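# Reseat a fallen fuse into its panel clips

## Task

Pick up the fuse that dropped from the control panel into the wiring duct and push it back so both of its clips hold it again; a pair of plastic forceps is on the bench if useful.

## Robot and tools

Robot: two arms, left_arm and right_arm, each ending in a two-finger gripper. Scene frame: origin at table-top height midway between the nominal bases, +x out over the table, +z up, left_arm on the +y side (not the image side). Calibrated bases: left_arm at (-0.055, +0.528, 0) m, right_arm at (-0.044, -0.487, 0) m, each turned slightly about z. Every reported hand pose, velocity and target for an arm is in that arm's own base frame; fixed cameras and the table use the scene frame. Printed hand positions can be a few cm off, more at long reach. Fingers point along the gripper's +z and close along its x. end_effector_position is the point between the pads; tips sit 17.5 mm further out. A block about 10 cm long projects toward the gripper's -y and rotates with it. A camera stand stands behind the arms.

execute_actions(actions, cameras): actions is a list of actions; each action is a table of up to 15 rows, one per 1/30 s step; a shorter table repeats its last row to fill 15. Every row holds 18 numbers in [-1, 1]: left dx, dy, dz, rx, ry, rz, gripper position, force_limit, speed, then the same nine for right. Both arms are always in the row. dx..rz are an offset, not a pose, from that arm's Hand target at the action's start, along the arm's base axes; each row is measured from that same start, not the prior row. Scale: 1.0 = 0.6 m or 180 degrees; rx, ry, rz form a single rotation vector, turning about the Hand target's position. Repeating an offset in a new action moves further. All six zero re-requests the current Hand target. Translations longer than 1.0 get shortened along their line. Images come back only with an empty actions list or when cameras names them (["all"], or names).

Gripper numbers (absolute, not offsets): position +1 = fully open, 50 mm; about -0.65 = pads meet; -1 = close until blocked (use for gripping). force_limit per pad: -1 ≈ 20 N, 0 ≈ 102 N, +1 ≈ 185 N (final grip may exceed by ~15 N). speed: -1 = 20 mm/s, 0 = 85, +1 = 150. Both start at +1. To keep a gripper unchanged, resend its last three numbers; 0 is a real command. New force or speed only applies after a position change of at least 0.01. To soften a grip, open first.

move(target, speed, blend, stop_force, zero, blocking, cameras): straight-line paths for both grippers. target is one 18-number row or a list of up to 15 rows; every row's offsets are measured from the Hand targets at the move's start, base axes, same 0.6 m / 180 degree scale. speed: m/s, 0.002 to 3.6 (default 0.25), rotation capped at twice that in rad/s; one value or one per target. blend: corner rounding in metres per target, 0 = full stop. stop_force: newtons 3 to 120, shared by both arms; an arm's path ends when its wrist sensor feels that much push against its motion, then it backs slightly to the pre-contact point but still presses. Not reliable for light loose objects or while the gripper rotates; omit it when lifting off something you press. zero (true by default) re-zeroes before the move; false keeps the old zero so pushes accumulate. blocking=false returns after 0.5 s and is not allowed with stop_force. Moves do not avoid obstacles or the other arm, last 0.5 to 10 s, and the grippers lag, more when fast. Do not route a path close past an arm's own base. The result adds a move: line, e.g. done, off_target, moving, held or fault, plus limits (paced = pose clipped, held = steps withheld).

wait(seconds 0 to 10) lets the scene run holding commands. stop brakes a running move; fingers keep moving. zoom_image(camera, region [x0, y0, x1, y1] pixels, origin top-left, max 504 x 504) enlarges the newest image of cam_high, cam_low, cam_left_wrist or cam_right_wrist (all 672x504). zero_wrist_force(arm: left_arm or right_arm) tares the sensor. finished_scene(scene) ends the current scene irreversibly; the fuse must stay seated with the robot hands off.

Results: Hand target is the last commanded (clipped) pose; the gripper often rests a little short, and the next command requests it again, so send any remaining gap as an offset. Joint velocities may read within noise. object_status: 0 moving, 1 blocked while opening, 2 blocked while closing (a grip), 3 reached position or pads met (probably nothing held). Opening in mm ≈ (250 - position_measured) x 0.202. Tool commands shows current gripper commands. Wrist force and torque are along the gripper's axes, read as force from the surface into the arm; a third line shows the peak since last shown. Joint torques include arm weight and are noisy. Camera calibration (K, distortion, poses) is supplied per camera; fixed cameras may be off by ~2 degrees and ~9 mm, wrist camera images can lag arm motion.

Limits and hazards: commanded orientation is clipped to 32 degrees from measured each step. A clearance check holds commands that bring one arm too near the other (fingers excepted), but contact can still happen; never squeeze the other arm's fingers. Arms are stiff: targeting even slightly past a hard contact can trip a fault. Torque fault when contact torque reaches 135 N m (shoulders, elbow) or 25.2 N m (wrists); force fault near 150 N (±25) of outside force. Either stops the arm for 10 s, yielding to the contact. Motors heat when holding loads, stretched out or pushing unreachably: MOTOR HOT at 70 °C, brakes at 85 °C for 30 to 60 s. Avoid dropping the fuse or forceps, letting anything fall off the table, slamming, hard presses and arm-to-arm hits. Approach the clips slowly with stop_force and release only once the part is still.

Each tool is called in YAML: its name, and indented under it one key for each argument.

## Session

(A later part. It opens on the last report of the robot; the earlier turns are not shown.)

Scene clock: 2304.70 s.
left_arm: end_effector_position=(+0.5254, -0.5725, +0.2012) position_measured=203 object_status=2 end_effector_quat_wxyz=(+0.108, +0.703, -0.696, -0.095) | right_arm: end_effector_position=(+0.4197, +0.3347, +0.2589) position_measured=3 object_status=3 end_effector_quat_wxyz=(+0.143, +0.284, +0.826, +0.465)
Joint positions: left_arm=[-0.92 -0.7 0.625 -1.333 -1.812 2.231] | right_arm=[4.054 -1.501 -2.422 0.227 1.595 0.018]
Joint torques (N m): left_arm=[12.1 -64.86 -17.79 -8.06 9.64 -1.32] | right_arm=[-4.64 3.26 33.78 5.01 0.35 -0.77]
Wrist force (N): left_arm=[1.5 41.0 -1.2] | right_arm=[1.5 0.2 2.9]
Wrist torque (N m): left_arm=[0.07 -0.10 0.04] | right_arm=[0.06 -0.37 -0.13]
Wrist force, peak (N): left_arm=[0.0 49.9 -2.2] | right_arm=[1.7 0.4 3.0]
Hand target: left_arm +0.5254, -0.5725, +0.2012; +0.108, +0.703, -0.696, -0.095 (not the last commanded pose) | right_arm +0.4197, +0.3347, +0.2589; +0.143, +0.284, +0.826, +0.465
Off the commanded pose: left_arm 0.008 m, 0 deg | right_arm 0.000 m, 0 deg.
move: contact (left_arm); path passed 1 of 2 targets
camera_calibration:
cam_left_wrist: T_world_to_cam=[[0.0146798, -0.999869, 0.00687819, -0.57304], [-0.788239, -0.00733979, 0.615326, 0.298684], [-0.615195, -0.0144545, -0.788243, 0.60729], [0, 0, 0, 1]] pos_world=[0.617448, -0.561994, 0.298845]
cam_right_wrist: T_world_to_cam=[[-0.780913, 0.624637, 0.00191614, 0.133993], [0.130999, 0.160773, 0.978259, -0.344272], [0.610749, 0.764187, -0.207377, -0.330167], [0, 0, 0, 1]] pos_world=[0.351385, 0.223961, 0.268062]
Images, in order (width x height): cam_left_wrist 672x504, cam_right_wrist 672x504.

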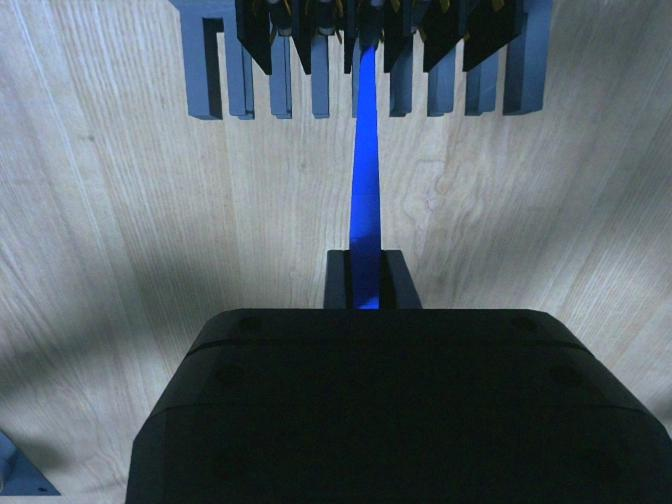

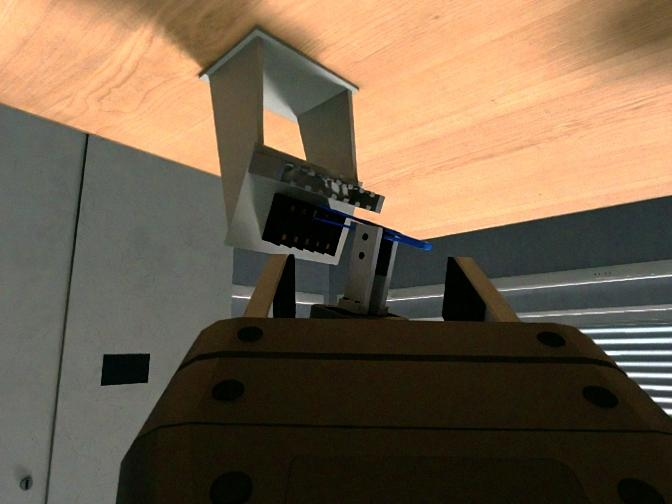

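move:
  target: [0.012,0,-0.006,0,0,0,-0.98,0,-0.8,0,0,0,0,0,0,1,-1,0]
  speed: 0.008
  stop_force: 20
  cameras: ["cam_left_wrist","cam_right_wrist"]

zoom_image:
  camera: "cam_left_wrist"
  region: [280, 0, 460, 130]

zoom_image:
  camera: "cam_right_wrist"
  region: [255, 180, 345, 248]

Scene clock: 2325.00 s.
left_arm: end_effector_position=(+0.5260, -0.5725, +0.2010) position_measured=203 object_status=2 end_effector_quat_wxyz=(+0.108, +0.703, -0.696, -0.096) | right_arm: end_effector_position=(+0.4197, +0.3347, +0.2589) position_measured=3 object_status=3 end_effector_quat_wxyz=(+0.143, +0.284, +0.826, +0.465)
Joint positions: left_arm=[-0.92 -0.698 0.622 -1.332 -1.812 2.232] | right_arm=[4.054 -1.501 -2.422 0.227 1.595 0.018]
Joint torques (N m): left_arm=[21.42 -58.27 -17.02 -11.41 10.82 -1.32] | right_arm=[-5.16 4.05 34.14 4.97 0.33 -0.66]
Wrist force (N): left_arm=[0.5 58.7 -3.2] | right_arm=[1.4 0.0 2.7]
Wrist torque (N m): left_arm=[-0.34 -0.08 -0.03] | right_arm=[0.04 -0.37 -0.14]
Wrist force, peak (N): left_arm=[-0.4 67.2 -4.1] | right_arm=[1.9 0.3 3.0]
Hand target: left_arm +0.5260, -0.5725, +0.2010; +0.108, +0.703, -0.696, -0.096 (not the last commanded pose) | right_arm +0.4197, +0.3347, +0.2589; +0.143, +0.284, +0.826, +0.465
Off the commanded pose: left_arm 0.007 m, 0 deg | right_arm 0.000 m, 0 deg.
move: contact (left_arm)
camera_calibration:
cam_left_wrist: T_world_to_cam=[[0.0145407, -0.999871, 0.00685676, -0.573056], [-0.788154, -0.00724136, 0.615436, 0.29925], [-0.615307, -0.0143531, -0.788157, 0.6076], [0, 0, 0, 1]] pos_world=[0.618048, -0.562094, 0.298645]
cam_right_wrist: T_world_to_cam=[[-0.780913, 0.624637, 0.00191614, 0.133993], [0.130999, 0.160773, 0.978259, -0.344272], [0.610749, 0.764187, -0.207377, -0.330167], [0, 0, 0, 1]] pos_world=[0.351385, 0.223961, 0.268062]
Images, in order (width x height): cam_left_wrist 672x504, cam_right_wrist 672x504.

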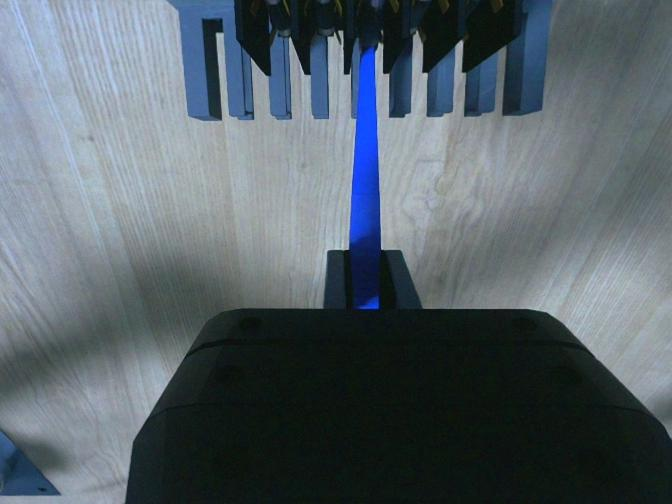

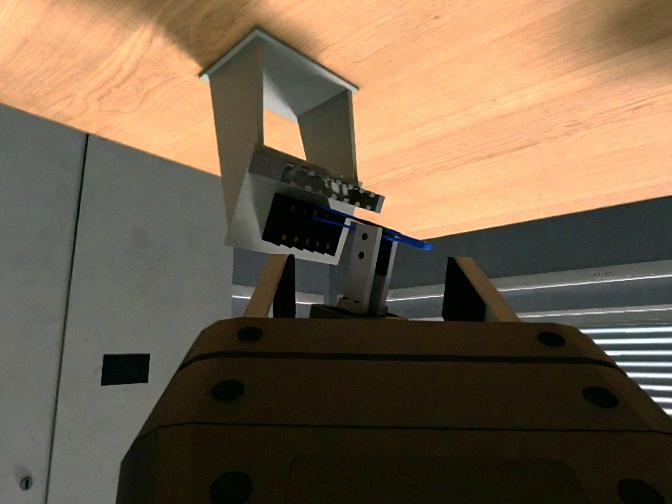

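Scaled by 2.800 from the camera's 672x504 image, which has a finer 960x720 frame.

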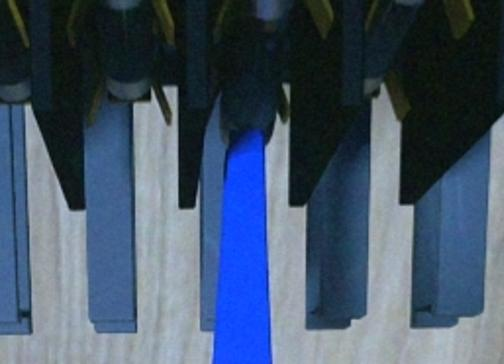

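Scaled by 5.600 from the camera's 672x504 image, which has a finer 960x720 frame.

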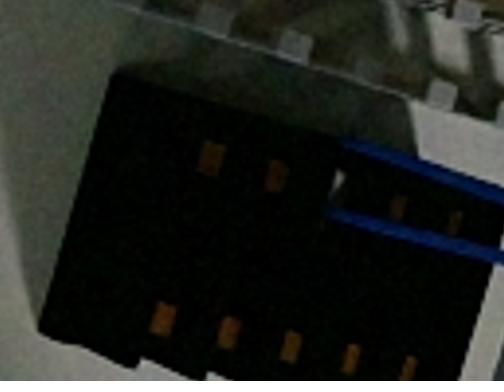

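move:
  target: [-0.09,0,0.045,0,0,0,-0.98,0,-0.8,0,0,0,0,0,0,1,-1,0]
  speed: 0.1
  cameras: ["cam_high","cam_left_wrist","cam_right_wrist"]

zoom_image:
  camera: "cam_high"
  region: [300, 225, 350, 265]

zoom_image:
  camera: "cam_right_wrist"
  region: [275, 185, 335, 230]

Scene clock: 2333.27 s.
left_arm: end_effector_position=(+0.4721, -0.5725, +0.2280) position_measured=203 object_status=2 end_effector_quat_wxyz=(+0.108, +0.703, -0.696, -0.096) | right_arm: end_effector_position=(+0.4197, +0.3347, +0.2589) position_measured=3 object_status=3 end_effector_quat_wxyz=(+0.143, +0.284, +0.826, +0.465)
Joint positions: left_arm=[-0.975 -0.834 0.799 -1.386 -1.82 2.176] | right_arm=[4.054 -1.501 -2.422 0.227 1.595 0.018]
Joint torques (N m): left_arm=[-6.65 -71.65 -18.8 -4.31 -2.54 -1.09] | right_arm=[-4.76 4 33.91 4.96 0.34 -0.65]
Wrist force (N): left_arm=[1.7 -1.7 3.3] | right_arm=[1.8 0.0 2.9]
Wrist torque (N m): left_arm=[-0.29 -0.29 0.01] | right_arm=[0.04 -0.43 -0.13]
Wrist force, peak (N): left_arm=[0.6 59.1 -3.1] | right_arm=[1.8 0.3 3.0]
Hand target: left_arm +0.4720, -0.5725, +0.2280; +0.108, +0.703, -0.696, -0.096 | right_arm +0.4197, +0.3347, +0.2589; +0.143, +0.284, +0.826, +0.465
Off the commanded pose: left_arm 0.000 m, 0 deg | right_arm 0.000 m, 0 deg.
move: done
camera_calibration:
cam_left_wrist: T_world_to_cam=[[0.0145407, -0.999871, 0.00685676, -0.572458], [-0.788154, -0.00724136, 0.615436, 0.240151], [-0.615307, -0.0143531, -0.788157, 0.595716], [0, 0, 0, 1]] pos_world=[0.564148, -0.562094, 0.325645]
cam_right_wrist: T_world_to_cam=[[-0.780913, 0.624637, 0.00191614, 0.133993], [0.130999, 0.160773, 0.978259, -0.344272], [0.610749, 0.764187, -0.207377, -0.330167], [0, 0, 0, 1]] pos_world=[0.351385, 0.223961, 0.268062]
Images, in order (width x height): cam_high 672x504, cam_left_wrist 672x504, cam_right_wrist 672x504.

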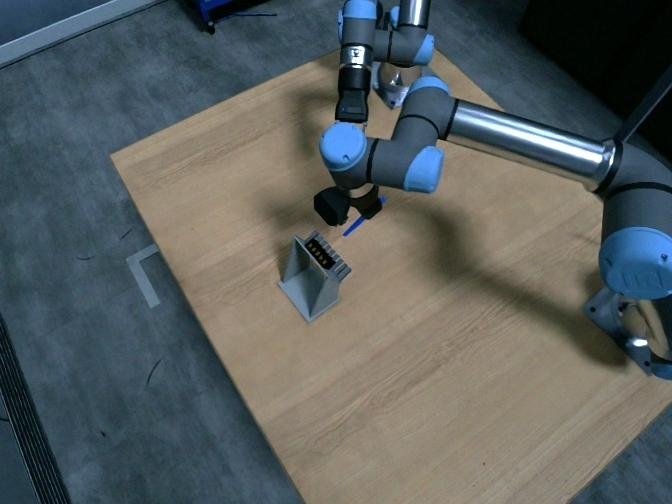

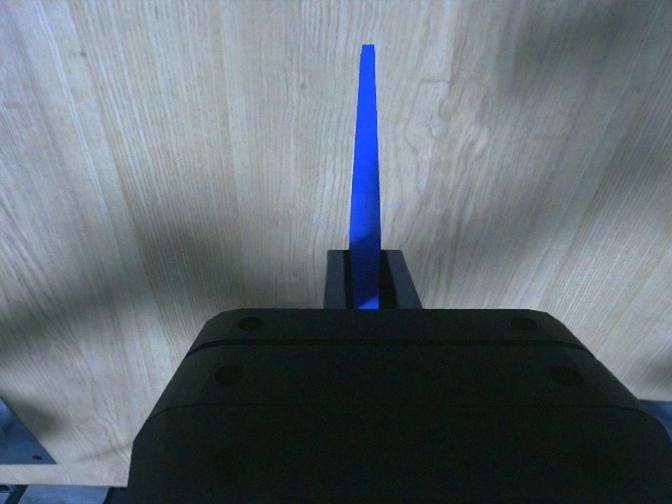

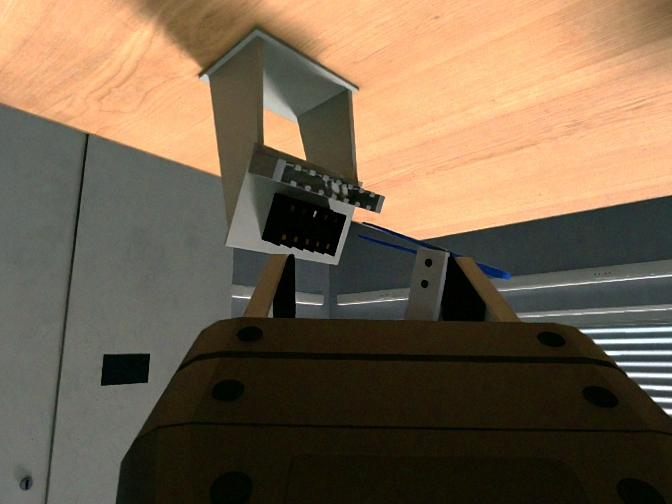

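Scaled by 10.080 from the camera's 672x504 image, which has a finer 960x720 frame.

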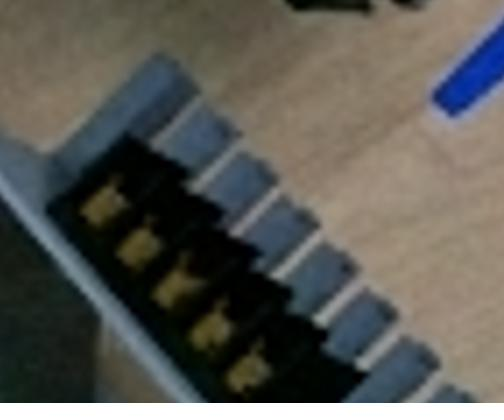

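Scaled by 8.400 from the camera's 672x504 image, which has a finer 960x720 frame.

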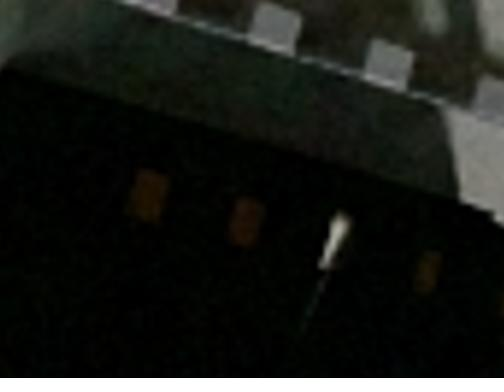

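move:
  target: [0,0.0333,0,-0.4475,-0.003,0.223,-0.98,0,-0.8,0,0,0,0,0,0,1,-1,0]
  speed: 0.4
  cameras: ["cam_high","cam_left_wrist","cam_right_wrist"]

zoom_image:
  camera: "cam_right_wrist"
  region: [240, 170, 480, 320]

Scene clock: 2428.57 s.
left_arm: end_effector_position=(+0.4720, -0.5525, +0.2280) position_measured=203 object_status=2 end_effector_quat_wxyz=(+0.549, +0.649, -0.332, +0.410) | right_arm: end_effector_position=(+0.4197, +0.3347, +0.2589) position_measured=3 object_status=3 end_effector_quat_wxyz=(+0.143, +0.284, +0.826, +0.465)
Joint positions: left_arm=[-0.866 -0.829 1.834 -4.076 -2.106 1.151] | right_arm=[4.054 -1.501 -2.422 0.227 1.595 0.018]
Joint torques (N m): left_arm=[-6.28 -35.71 -24.01 -4.01 2.59 -1.18] | right_arm=[-4.69 3.31 33.78 5.07 0.33 -0.67]
Wrist force (N): left_arm=[1.0 -0.9 5.2] | right_arm=[1.5 -0.1 2.7]
Wrist torque (N m): left_arm=[-0.26 0.02 0.09] | right_arm=[0.02 -0.39 -0.13]
Wrist force, peak (N): left_arm=[1.0 -1.0 5.2] | right_arm=[1.8 0.2 3.1]
Hand target: left_arm +0.4720, -0.5525, +0.2280; +0.549, +0.649, -0.332, +0.410 | right_arm +0.4197, +0.3347, +0.2589; +0.143, +0.284, +0.826, +0.465
Off the commanded pose: left_arm 0.000 m, 0 deg | right_arm 0.000 m, 0 deg.
move: done
camera_calibration:
cam_left_wrist: T_world_to_cam=[[0.449499, 0.0125934, 0.893192, -0.400388], [-0.877488, 0.193411, 0.438869, 0.433539], [-0.167226, -0.981037, 0.0979885, -0.35174], [0, 0, 0, 1]] pos_world=[0.501579, -0.423878, 0.201823]
cam_right_wrist: T_world_to_cam=[[-0.780913, 0.624637, 0.00191614, 0.133993], [0.130999, 0.160773, 0.978259, -0.344272], [0.610749, 0.764187, -0.207377, -0.330167], [0, 0, 0, 1]] pos_world=[0.351385, 0.223961, 0.268062]
Images, in order (width x height): cam_high 672x504, cam_left_wrist 672x504, cam_right_wrist 672x504.

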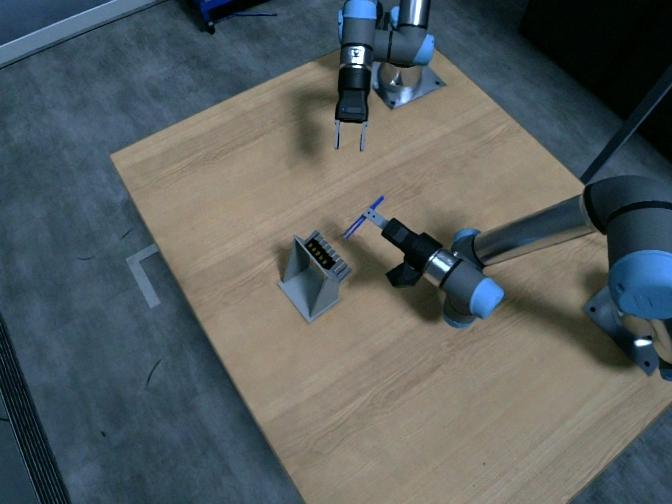

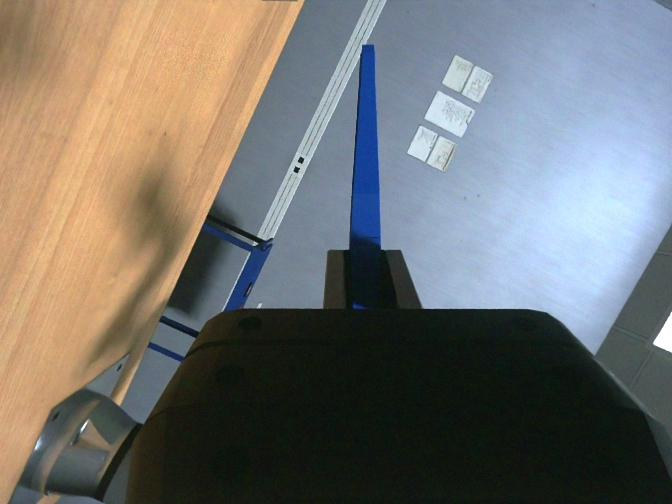

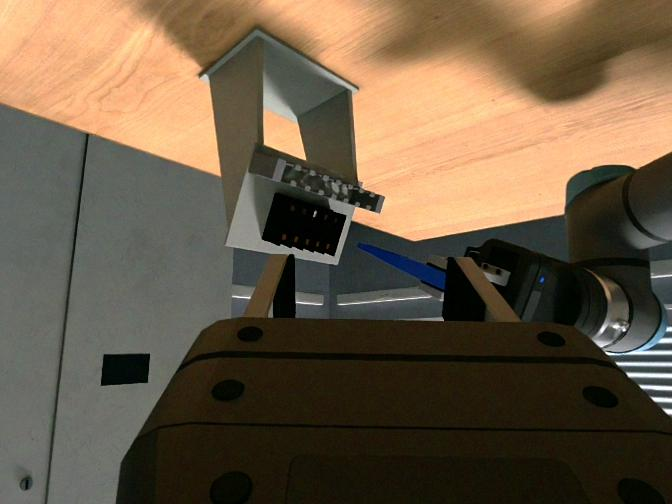

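Scaled by 2.100 from the camera's 672x504 image, which has a finer 960x720 frame.

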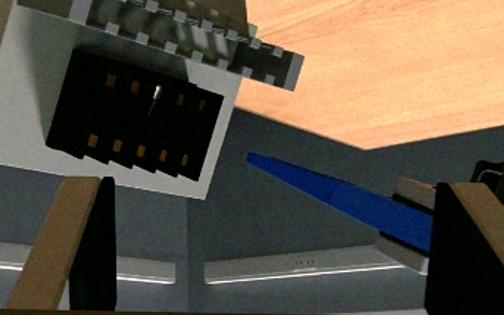

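move:
  target: [0.0503,0,-0.0636,0,0,0,-0.98,0,-0.8,0,0,0,0,0,0,1,-1,0]
  speed: 0.08
  stop_force: 6
  cameras: ["cam_high","cam_left_wrist","cam_right_wrist"]

zoom_image:
  camera: "cam_right_wrist"
  region: [255, 180, 345, 248]

zoom_image:
  camera: "cam_high"
  region: [300, 225, 360, 270]

zoom_image:
  camera: "cam_left_wrist"
  region: [240, 0, 500, 200]

Scene clock: 2442.87 s.
left_arm: end_effector_position=(+0.5022, -0.5525, +0.1899) position_measured=203 object_status=2 end_effector_quat_wxyz=(+0.549, +0.649, -0.332, +0.410) | right_arm: end_effector_position=(+0.4197, +0.3347, +0.2589) position_measured=3 object_status=3 end_effector_quat_wxyz=(+0.143, +0.284, +0.826, +0.465)
Joint positions: left_arm=[-0.822 -0.718 1.745 -4.096 -2.149 1.155] | right_arm=[4.054 -1.501 -2.422 0.227 1.595 0.018]
Joint torques (N m): left_arm=[7.79 -39.67 -23.24 -3.9 -2.23 0.53] | right_arm=[-4.95 3.31 33.79 4.95 0.38 -0.7]
Wrist force (N): left_arm=[1.1 -1.0 5.0] | right_arm=[1.4 0.2 2.6]
Wrist torque (N m): left_arm=[-0.28 0.00 0.00] | right_arm=[0.06 -0.37 -0.13]
Wrist force, peak (N): left_arm=[1.1 -1.1 5.2] | right_arm=[1.7 0.3 3.0]
Hand target: left_arm +0.5022, -0.5525, +0.1899; +0.549, +0.649, -0.332, +0.410 | right_arm +0.4197, +0.3347, +0.2589; +0.143, +0.284, +0.826, +0.465
Off the commanded pose: left_arm 0.000 m, 0 deg | right_arm 0.000 m, 0 deg.
move: done
camera_calibration:
cam_left_wrist: T_world_to_cam=[[0.449381, 0.0126172, 0.893251, -0.379869], [-0.877548, 0.19341, 0.43875, 0.476811], [-0.167228, -0.981037, 0.0979871, -0.342955], [0, 0, 0, 1]] pos_world=[0.531779, -0.423878, 0.163723]
cam_right_wrist: T_world_to_cam=[[-0.780913, 0.624637, 0.00191614, 0.133993], [0.130999, 0.160773, 0.978259, -0.344272], [0.610749, 0.764187, -0.207377, -0.330167], [0, 0, 0, 1]] pos_world=[0.351385, 0.223961, 0.268062]
Images, in order (width x height): cam_high 672x504, cam_left_wrist 672x504, cam_right_wrist 672x504.

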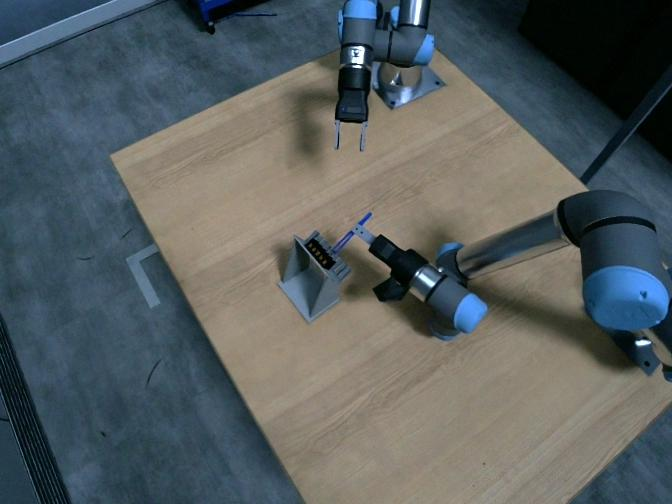

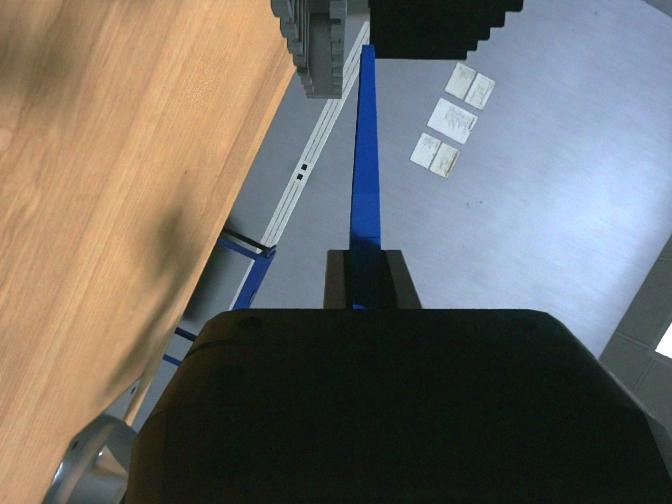

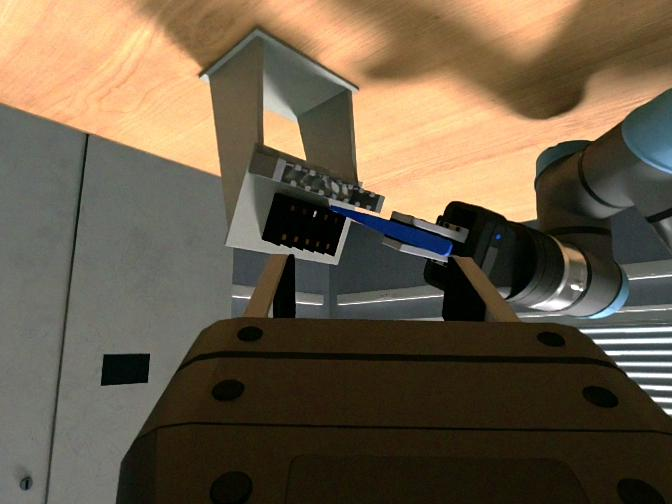

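Scaled by 5.600 from the camera's 672x504 image, which has a finer 960x720 frame.

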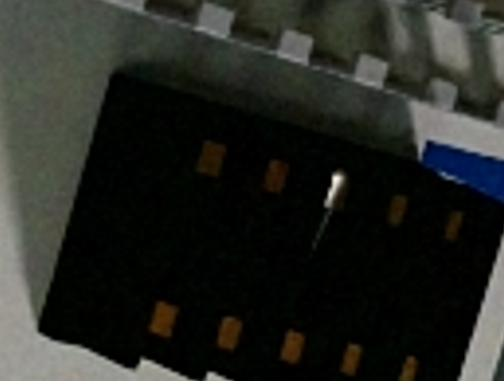

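Scaled by 8.400 from the camera's 672x504 image, which has a finer 960x720 frame.

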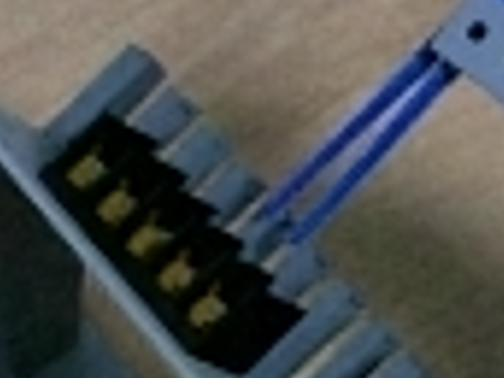

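Scaled by 1.938 from the camera's 672x504 image, which has a finer 960x720 frame.

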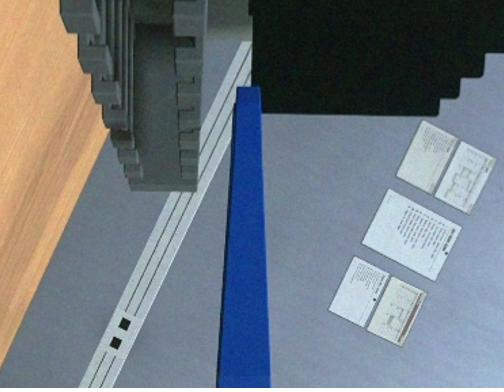

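move:
  target: [0.0254,-0.0008,-0.0126,0,0,0,-0.98,0,-0.8,0,0,0,0,0,0,1,-1,0]
  speed: 0.03
  stop_force: 6
  cameras: ["cam_high","cam_left_wrist","cam_right_wrist"]

zoom_image:
  camera: "cam_right_wrist"
  region: [275, 180, 345, 232]

zoom_image:
  camera: "cam_high"
  region: [300, 225, 360, 270]

zoom_image:
  camera: "cam_left_wrist"
  region: [290, 0, 450, 120]

Scene clock: 2455.80 s.
left_arm: end_effector_position=(+0.5174, -0.5530, +0.1823) position_measured=203 object_status=2 end_effector_quat_wxyz=(+0.549, +0.649, -0.332, +0.410) | right_arm: end_effector_position=(+0.4197, +0.3347, +0.2589) position_measured=3 object_status=3 end_effector_quat_wxyz=(+0.143, +0.284, +0.826, +0.465)
Joint positions: left_arm=[-0.802 -0.686 1.699 -4.081 -2.169 1.157] | right_arm=[4.054 -1.501 -2.422 0.227 1.595 0.018]
Joint torques (N m): left_arm=[7.1 -41.55 -23.53 -0.78 -2.36 1.19] | right_arm=[-4.17 3.8 33.82 4.93 0.33 -0.63]
Wrist force (N): left_arm=[1.1 -1.2 5.0] | right_arm=[1.6 0.3 2.6]
Wrist torque (N m): left_arm=[-0.30 0.00 -0.02] | right_arm=[0.07 -0.39 -0.13]
Wrist force, peak (N): left_arm=[1.1 -1.0 5.3] | right_arm=[1.4 0.7 3.1]
Hand target: left_arm +0.5174, -0.5530, +0.1823; +0.549, +0.649, -0.332, +0.410 | right_arm +0.4197, +0.3347, +0.2589; +0.143, +0.284, +0.826, +0.465
Off the commanded pose: left_arm 0.000 m, 0 deg | right_arm 0.000 m, 0 deg.
move: done
camera_calibration:
cam_left_wrist: T_world_to_cam=[[0.449381, 0.0126172, 0.893251, -0.379905], [-0.877548, 0.19341, 0.43875, 0.493581], [-0.167228, -0.981037, 0.0979871, -0.340159], [0, 0, 0, 1]] pos_world=[0.546979, -0.424378, 0.156123]
cam_right_wrist: T_world_to_cam=[[-0.780913, 0.624637, 0.00191614, 0.133993], [0.130999, 0.160773, 0.978259, -0.344272], [0.610749, 0.764187, -0.207377, -0.330167], [0, 0, 0, 1]] pos_world=[0.351385, 0.223961, 0.268062]
Images, in order (width x height): cam_high 672x504, cam_left_wrist 672x504, cam_right_wrist 672x504.

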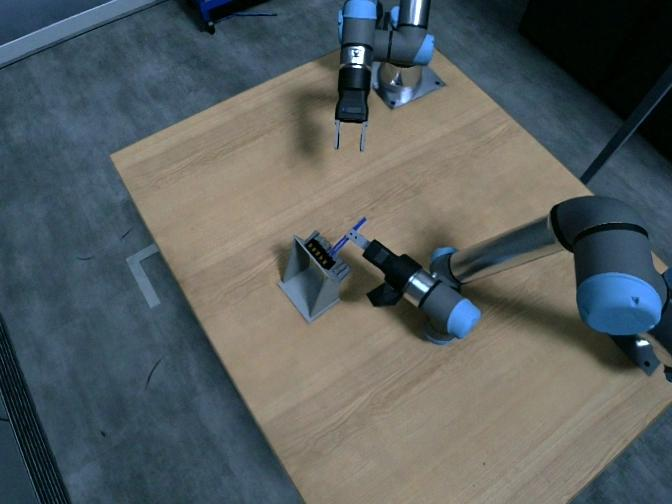

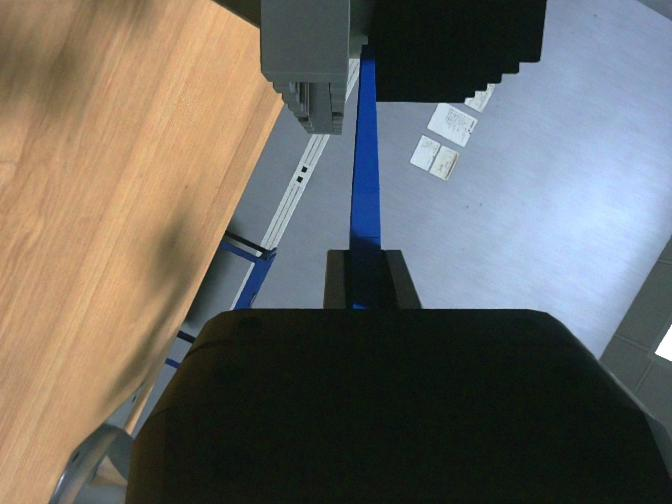

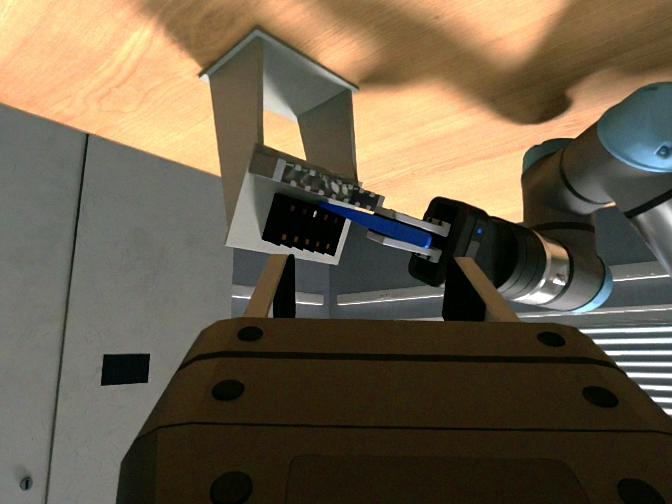

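Scaled by 7.200 from the camera's 672x504 image, which has a finer 960x720 frame.

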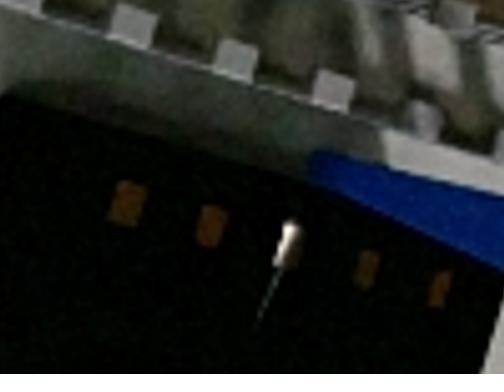

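Scaled by 8.400 from the camera's 672x504 image, which has a finer 960x720 frame.

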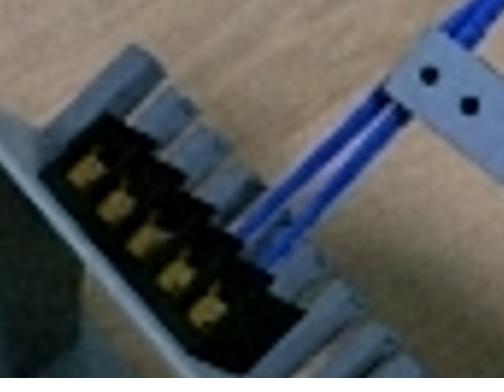

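Scaled by 3.150 from the camera's 672x504 image, which has a finer 960x720 frame.

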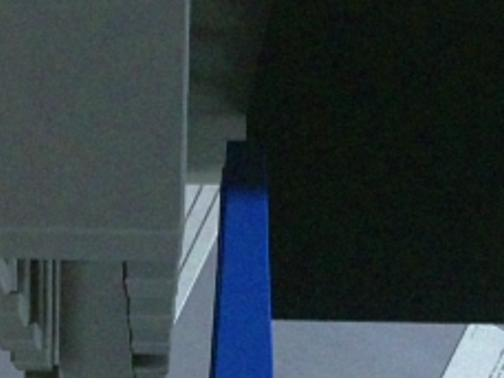

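move:
  target: [0.0045,0,0.0089,0,0,0,-0.98,0,-0.8,0,0,0,0,0,0,1,-1,0]
  speed: 0.012
  stop_force: 8
  cameras: ["cam_high","cam_left_wrist","cam_right_wrist"]

zoom_image:
  camera: "cam_right_wrist"
  region: [275, 180, 345, 232]

zoom_image:
  camera: "cam_high"
  region: [300, 225, 360, 270]

Scene clock: 2467.20 s.
left_arm: end_effector_position=(+0.5201, -0.5530, +0.1876) position_measured=203 object_status=2 end_effector_quat_wxyz=(+0.549, +0.649, -0.332, +0.410) | right_arm: end_effector_position=(+0.4197, +0.3347, +0.2589) position_measured=3 object_status=3 end_effector_quat_wxyz=(+0.143, +0.284, +0.826, +0.465)
Joint positions: left_arm=[-0.798 -0.693 1.694 -4.068 -2.172 1.157] | right_arm=[4.054 -1.501 -2.422 0.227 1.595 0.018]
Joint torques (N m): left_arm=[8.07 -68 -25.35 -1.52 -1.87 1.72] | right_arm=[-4.3 3.8 33.99 4.8 0.46 -0.71]
Wrist force (N): left_arm=[-1.7 -0.7 5.0] | right_arm=[1.6 0.5 2.6]
Wrist torque (N m): left_arm=[-0.30 -0.07 -0.23] | right_arm=[0.11 -0.39 -0.13]
Wrist force, peak (N): left_arm=[1.2 -1.2 5.2] | right_arm=[1.6 0.3 3.1]
Hand target: left_arm +0.5201, -0.5530, +0.1876; +0.549, +0.649, -0.332, +0.410 | right_arm +0.4197, +0.3347, +0.2589; +0.143, +0.284, +0.826, +0.465
Off the commanded pose: left_arm 0.000 m, 0 deg | right_arm 0.000 m, 0 deg.
move: done
camera_calibration:
cam_left_wrist: T_world_to_cam=[[0.449381, 0.0126172, 0.893251, -0.385852], [-0.877548, 0.19341, 0.43875, 0.493625], [-0.167228, -0.981037, 0.0979871, -0.340226], [0, 0, 0, 1]] pos_world=[0.549679, -0.424378, 0.161423]
cam_right_wrist: T_world_to_cam=[[-0.780913, 0.624637, 0.00191614, 0.133993], [0.130999, 0.160773, 0.978259, -0.344272], [0.610749, 0.764187, -0.207377, -0.330167], [0, 0, 0, 1]] pos_world=[0.351385, 0.223961, 0.268062]
Images, in order (width x height): cam_high 672x504, cam_left_wrist 672x504, cam_right_wrist 672x504.

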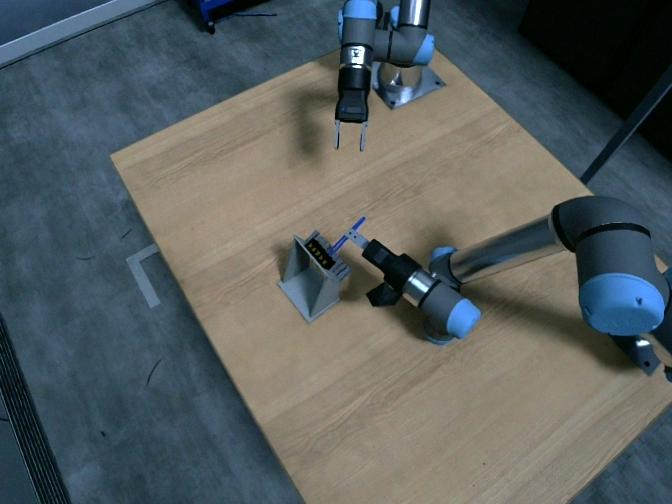

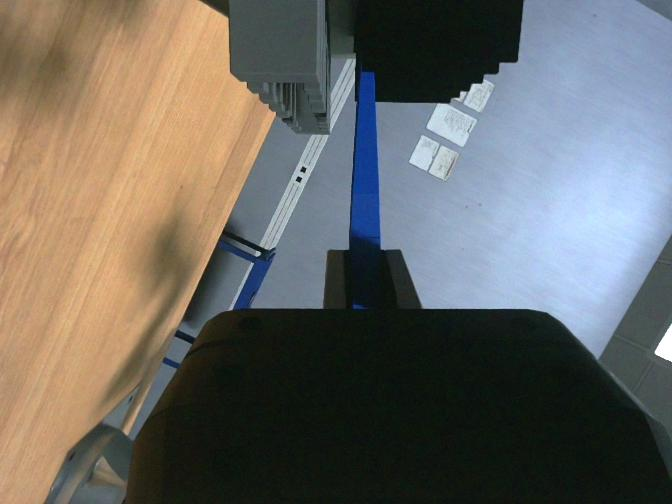

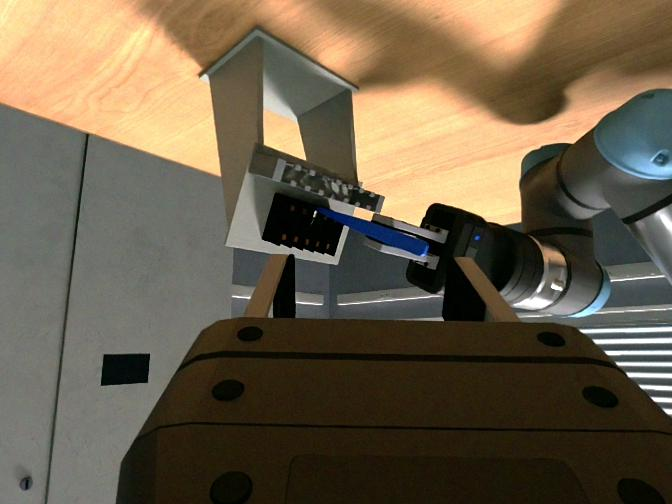

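Scaled by 7.200 from the camera's 672x504 image, which has a finer 960x720 frame.

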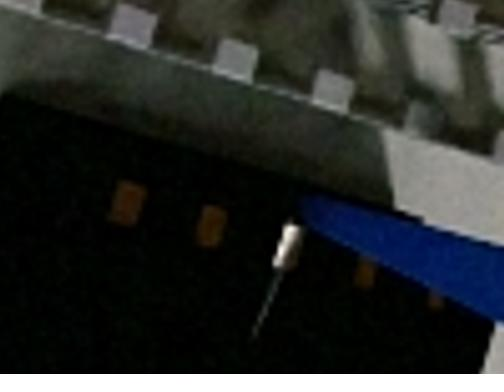

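Scaled by 8.400 from the camera's 672x504 image, which has a finer 960x720 frame.

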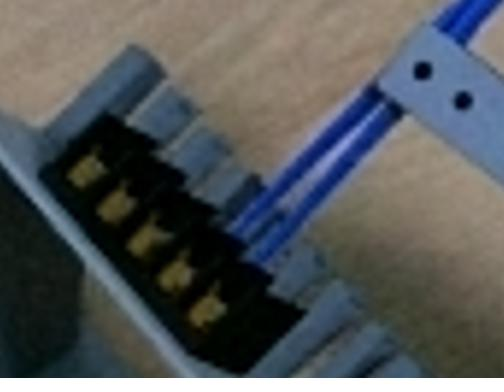

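move:
  target: [0.003,0,0.006,0,0,0,-0.98,0,-0.8,0,0,0,0,0,0,1,-1,0]
  speed: 0.01
  stop_force: 12
  cameras: ["cam_left_wrist","cam_right_wrist"]

zoom_image:
  camera: "cam_right_wrist"
  region: [275, 180, 345, 232]

Scene clock: 2473.27 s.
left_arm: end_effector_position=(+0.5219, -0.5530, +0.1912) position_measured=203 object_status=2 end_effector_quat_wxyz=(+0.549, +0.649, -0.332, +0.410) | right_arm: end_effector_position=(+0.4197, +0.3347, +0.2589) position_measured=3 object_status=3 end_effector_quat_wxyz=(+0.143, +0.284, +0.826, +0.465)
Joint positions: left_arm=[-0.796 -0.699 1.69 -4.058 -2.175 1.157] | right_arm=[4.054 -1.501 -2.422 0.227 1.595 0.018]
Joint torques (N m): left_arm=[11.88 -75.47 -30.95 -4.11 -0.44 2.36] | right_arm=[-4.93 3.59 32.96 4.97 0.42 -0.71]
Wrist force (N): left_arm=[-12.4 0.4 4.6] | right_arm=[1.6 0.2 2.6]
Wrist torque (N m): left_arm=[-0.28 -0.31 -1.00] | right_arm=[0.06 -0.39 -0.13]
Wrist force, peak (N): left_arm=[-12.7 0.6 4.7] | right_arm=[2.0 0.2 2.9]
Hand target: left_arm +0.5219, -0.5530, +0.1912; +0.549, +0.649, -0.332, +0.410 | right_arm +0.4197, +0.3347, +0.2589; +0.143, +0.284, +0.826, +0.465
Off the commanded pose: left_arm 0.000 m, 0 deg | right_arm 0.000 m, 0 deg.
move: done
camera_calibration:
cam_left_wrist: T_world_to_cam=[[0.449381, 0.0126172, 0.893251, -0.389877], [-0.877548, 0.19341, 0.43875, 0.493625], [-0.167228, -0.981037, 0.0979871, -0.340278], [0, 0, 0, 1]] pos_world=[0.551479, -0.424378, 0.165023]
cam_right_wrist: T_world_to_cam=[[-0.780913, 0.624637, 0.00191614, 0.133993], [0.130999, 0.160773, 0.978259, -0.344272], [0.610749, 0.764187, -0.207377, -0.330167], [0, 0, 0, 1]] pos_world=[0.351385, 0.223961, 0.268062]
Images, in order (width x height): cam_left_wrist 672x504, cam_right_wrist 672x504.

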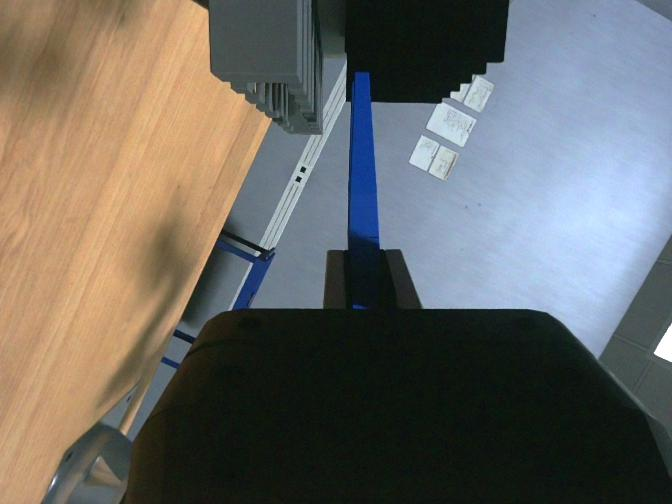

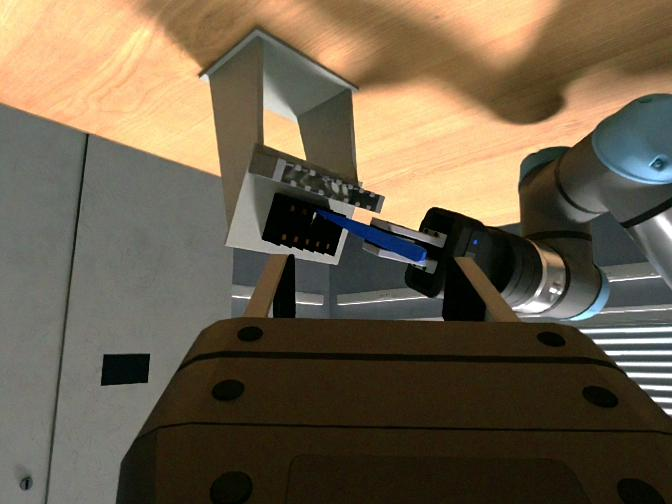

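Scaled by 7.200 from the camera's 672x504 image, which has a finer 960x720 frame.

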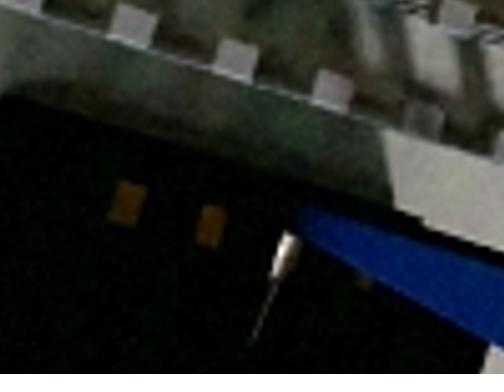

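move:
  target:
    - [-0.0011,0,-0.0022,0,0,0,-0.98,0,-0.8,0,0,0,0,0,0,1,-1,0]
    - [-0.013,0,0.0037,0,0,0,-0.98,0,-0.8,0,0,0,0,0,0,1,-1,0]
    - [-0.0067,0,0.0165,0,0,0,-0.98,0,-0.8,0,0,0,0,0,0,1,-1,0]
  speed: 0.03
  cameras: ["cam_high","cam_right_wrist"]

zoom_image:
  camera: "cam_right_wrist"
  region: [275, 180, 345, 232]

zoom_image:
  camera: "cam_high"
  region: [300, 225, 360, 270]

Scene clock: 2485.47 s.
left_arm: end_effector_position=(+0.5179, -0.5530, +0.2010) position_measured=203 object_status=2 end_effector_quat_wxyz=(+0.549, +0.649, -0.332, +0.410) | right_arm: end_effector_position=(+0.4197, +0.3347, +0.2589) position_measured=3 object_status=3 end_effector_quat_wxyz=(+0.143, +0.284, +0.826, +0.465)
Joint positions: left_arm=[-0.801 -0.723 1.704 -4.049 -2.169 1.157] | right_arm=[4.054 -1.501 -2.422 0.227 1.595 0.018]
Joint torques (N m): left_arm=[17.06 -82.1 -37.8 -6.46 2.2 3.29] | right_arm=[-4.76 4.05 33.67 4.86 0.27 -0.77]
Wrist force (N): left_arm=[-25.9 8.0 3.7] | right_arm=[1.8 0.1 2.7]
Wrist torque (N m): left_arm=[-0.09 -0.51 -1.89] | right_arm=[0.04 -0.43 -0.13]
Wrist force, peak (N): left_arm=[-25.9 8.0 3.7] | right_arm=[1.9 0.5 3.0]
Hand target: left_arm +0.5179, -0.5530, +0.2011; +0.549, +0.649, -0.332, +0.410 | right_arm +0.4197, +0.3347, +0.2589; +0.143, +0.284, +0.826, +0.465
Off the commanded pose: left_arm 0.000 m, 0 deg | right_arm 0.000 m, 0 deg.
move: done
camera_calibration:
cam_right_wrist: T_world_to_cam=[[-0.780913, 0.624637, 0.00191614, 0.133993], [0.130999, 0.160773, 0.978259, -0.344272], [0.610749, 0.764187, -0.207377, -0.330167], [0, 0, 0, 1]] pos_world=[0.351385, 0.223961, 0.268062]
Images, in order (width x height): cam_high 672x504, cam_right_wrist 672x504.

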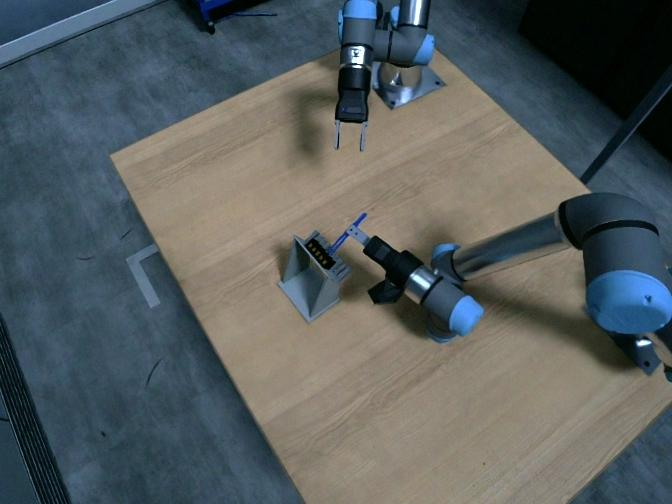

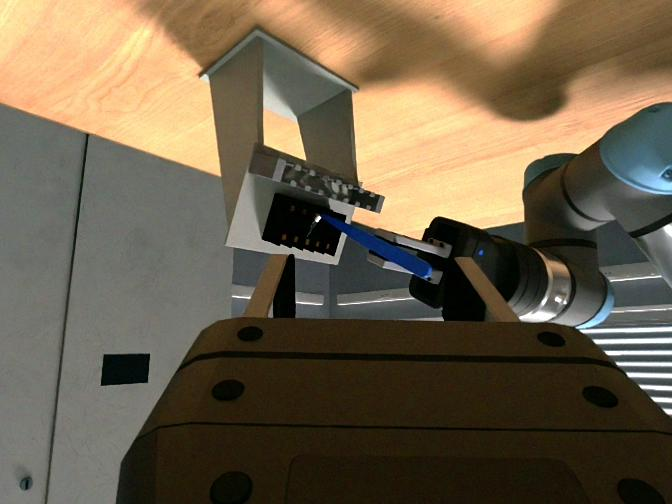

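Scaled by 7.200 from the camera's 672x504 image, which has a finer 960x720 frame.

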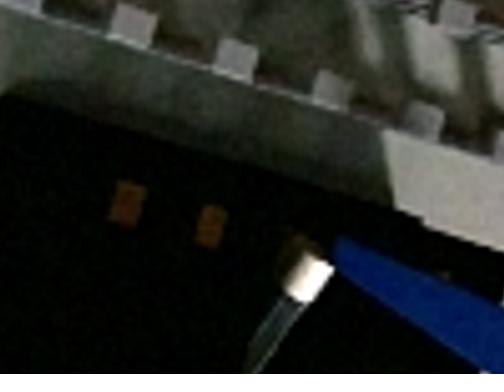

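Scaled by 8.400 from the camera's 672x504 image, which has a finer 960x720 frame.

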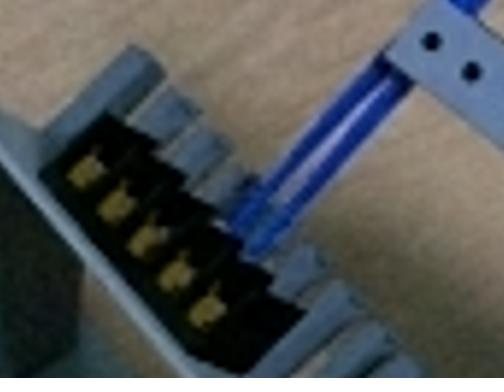

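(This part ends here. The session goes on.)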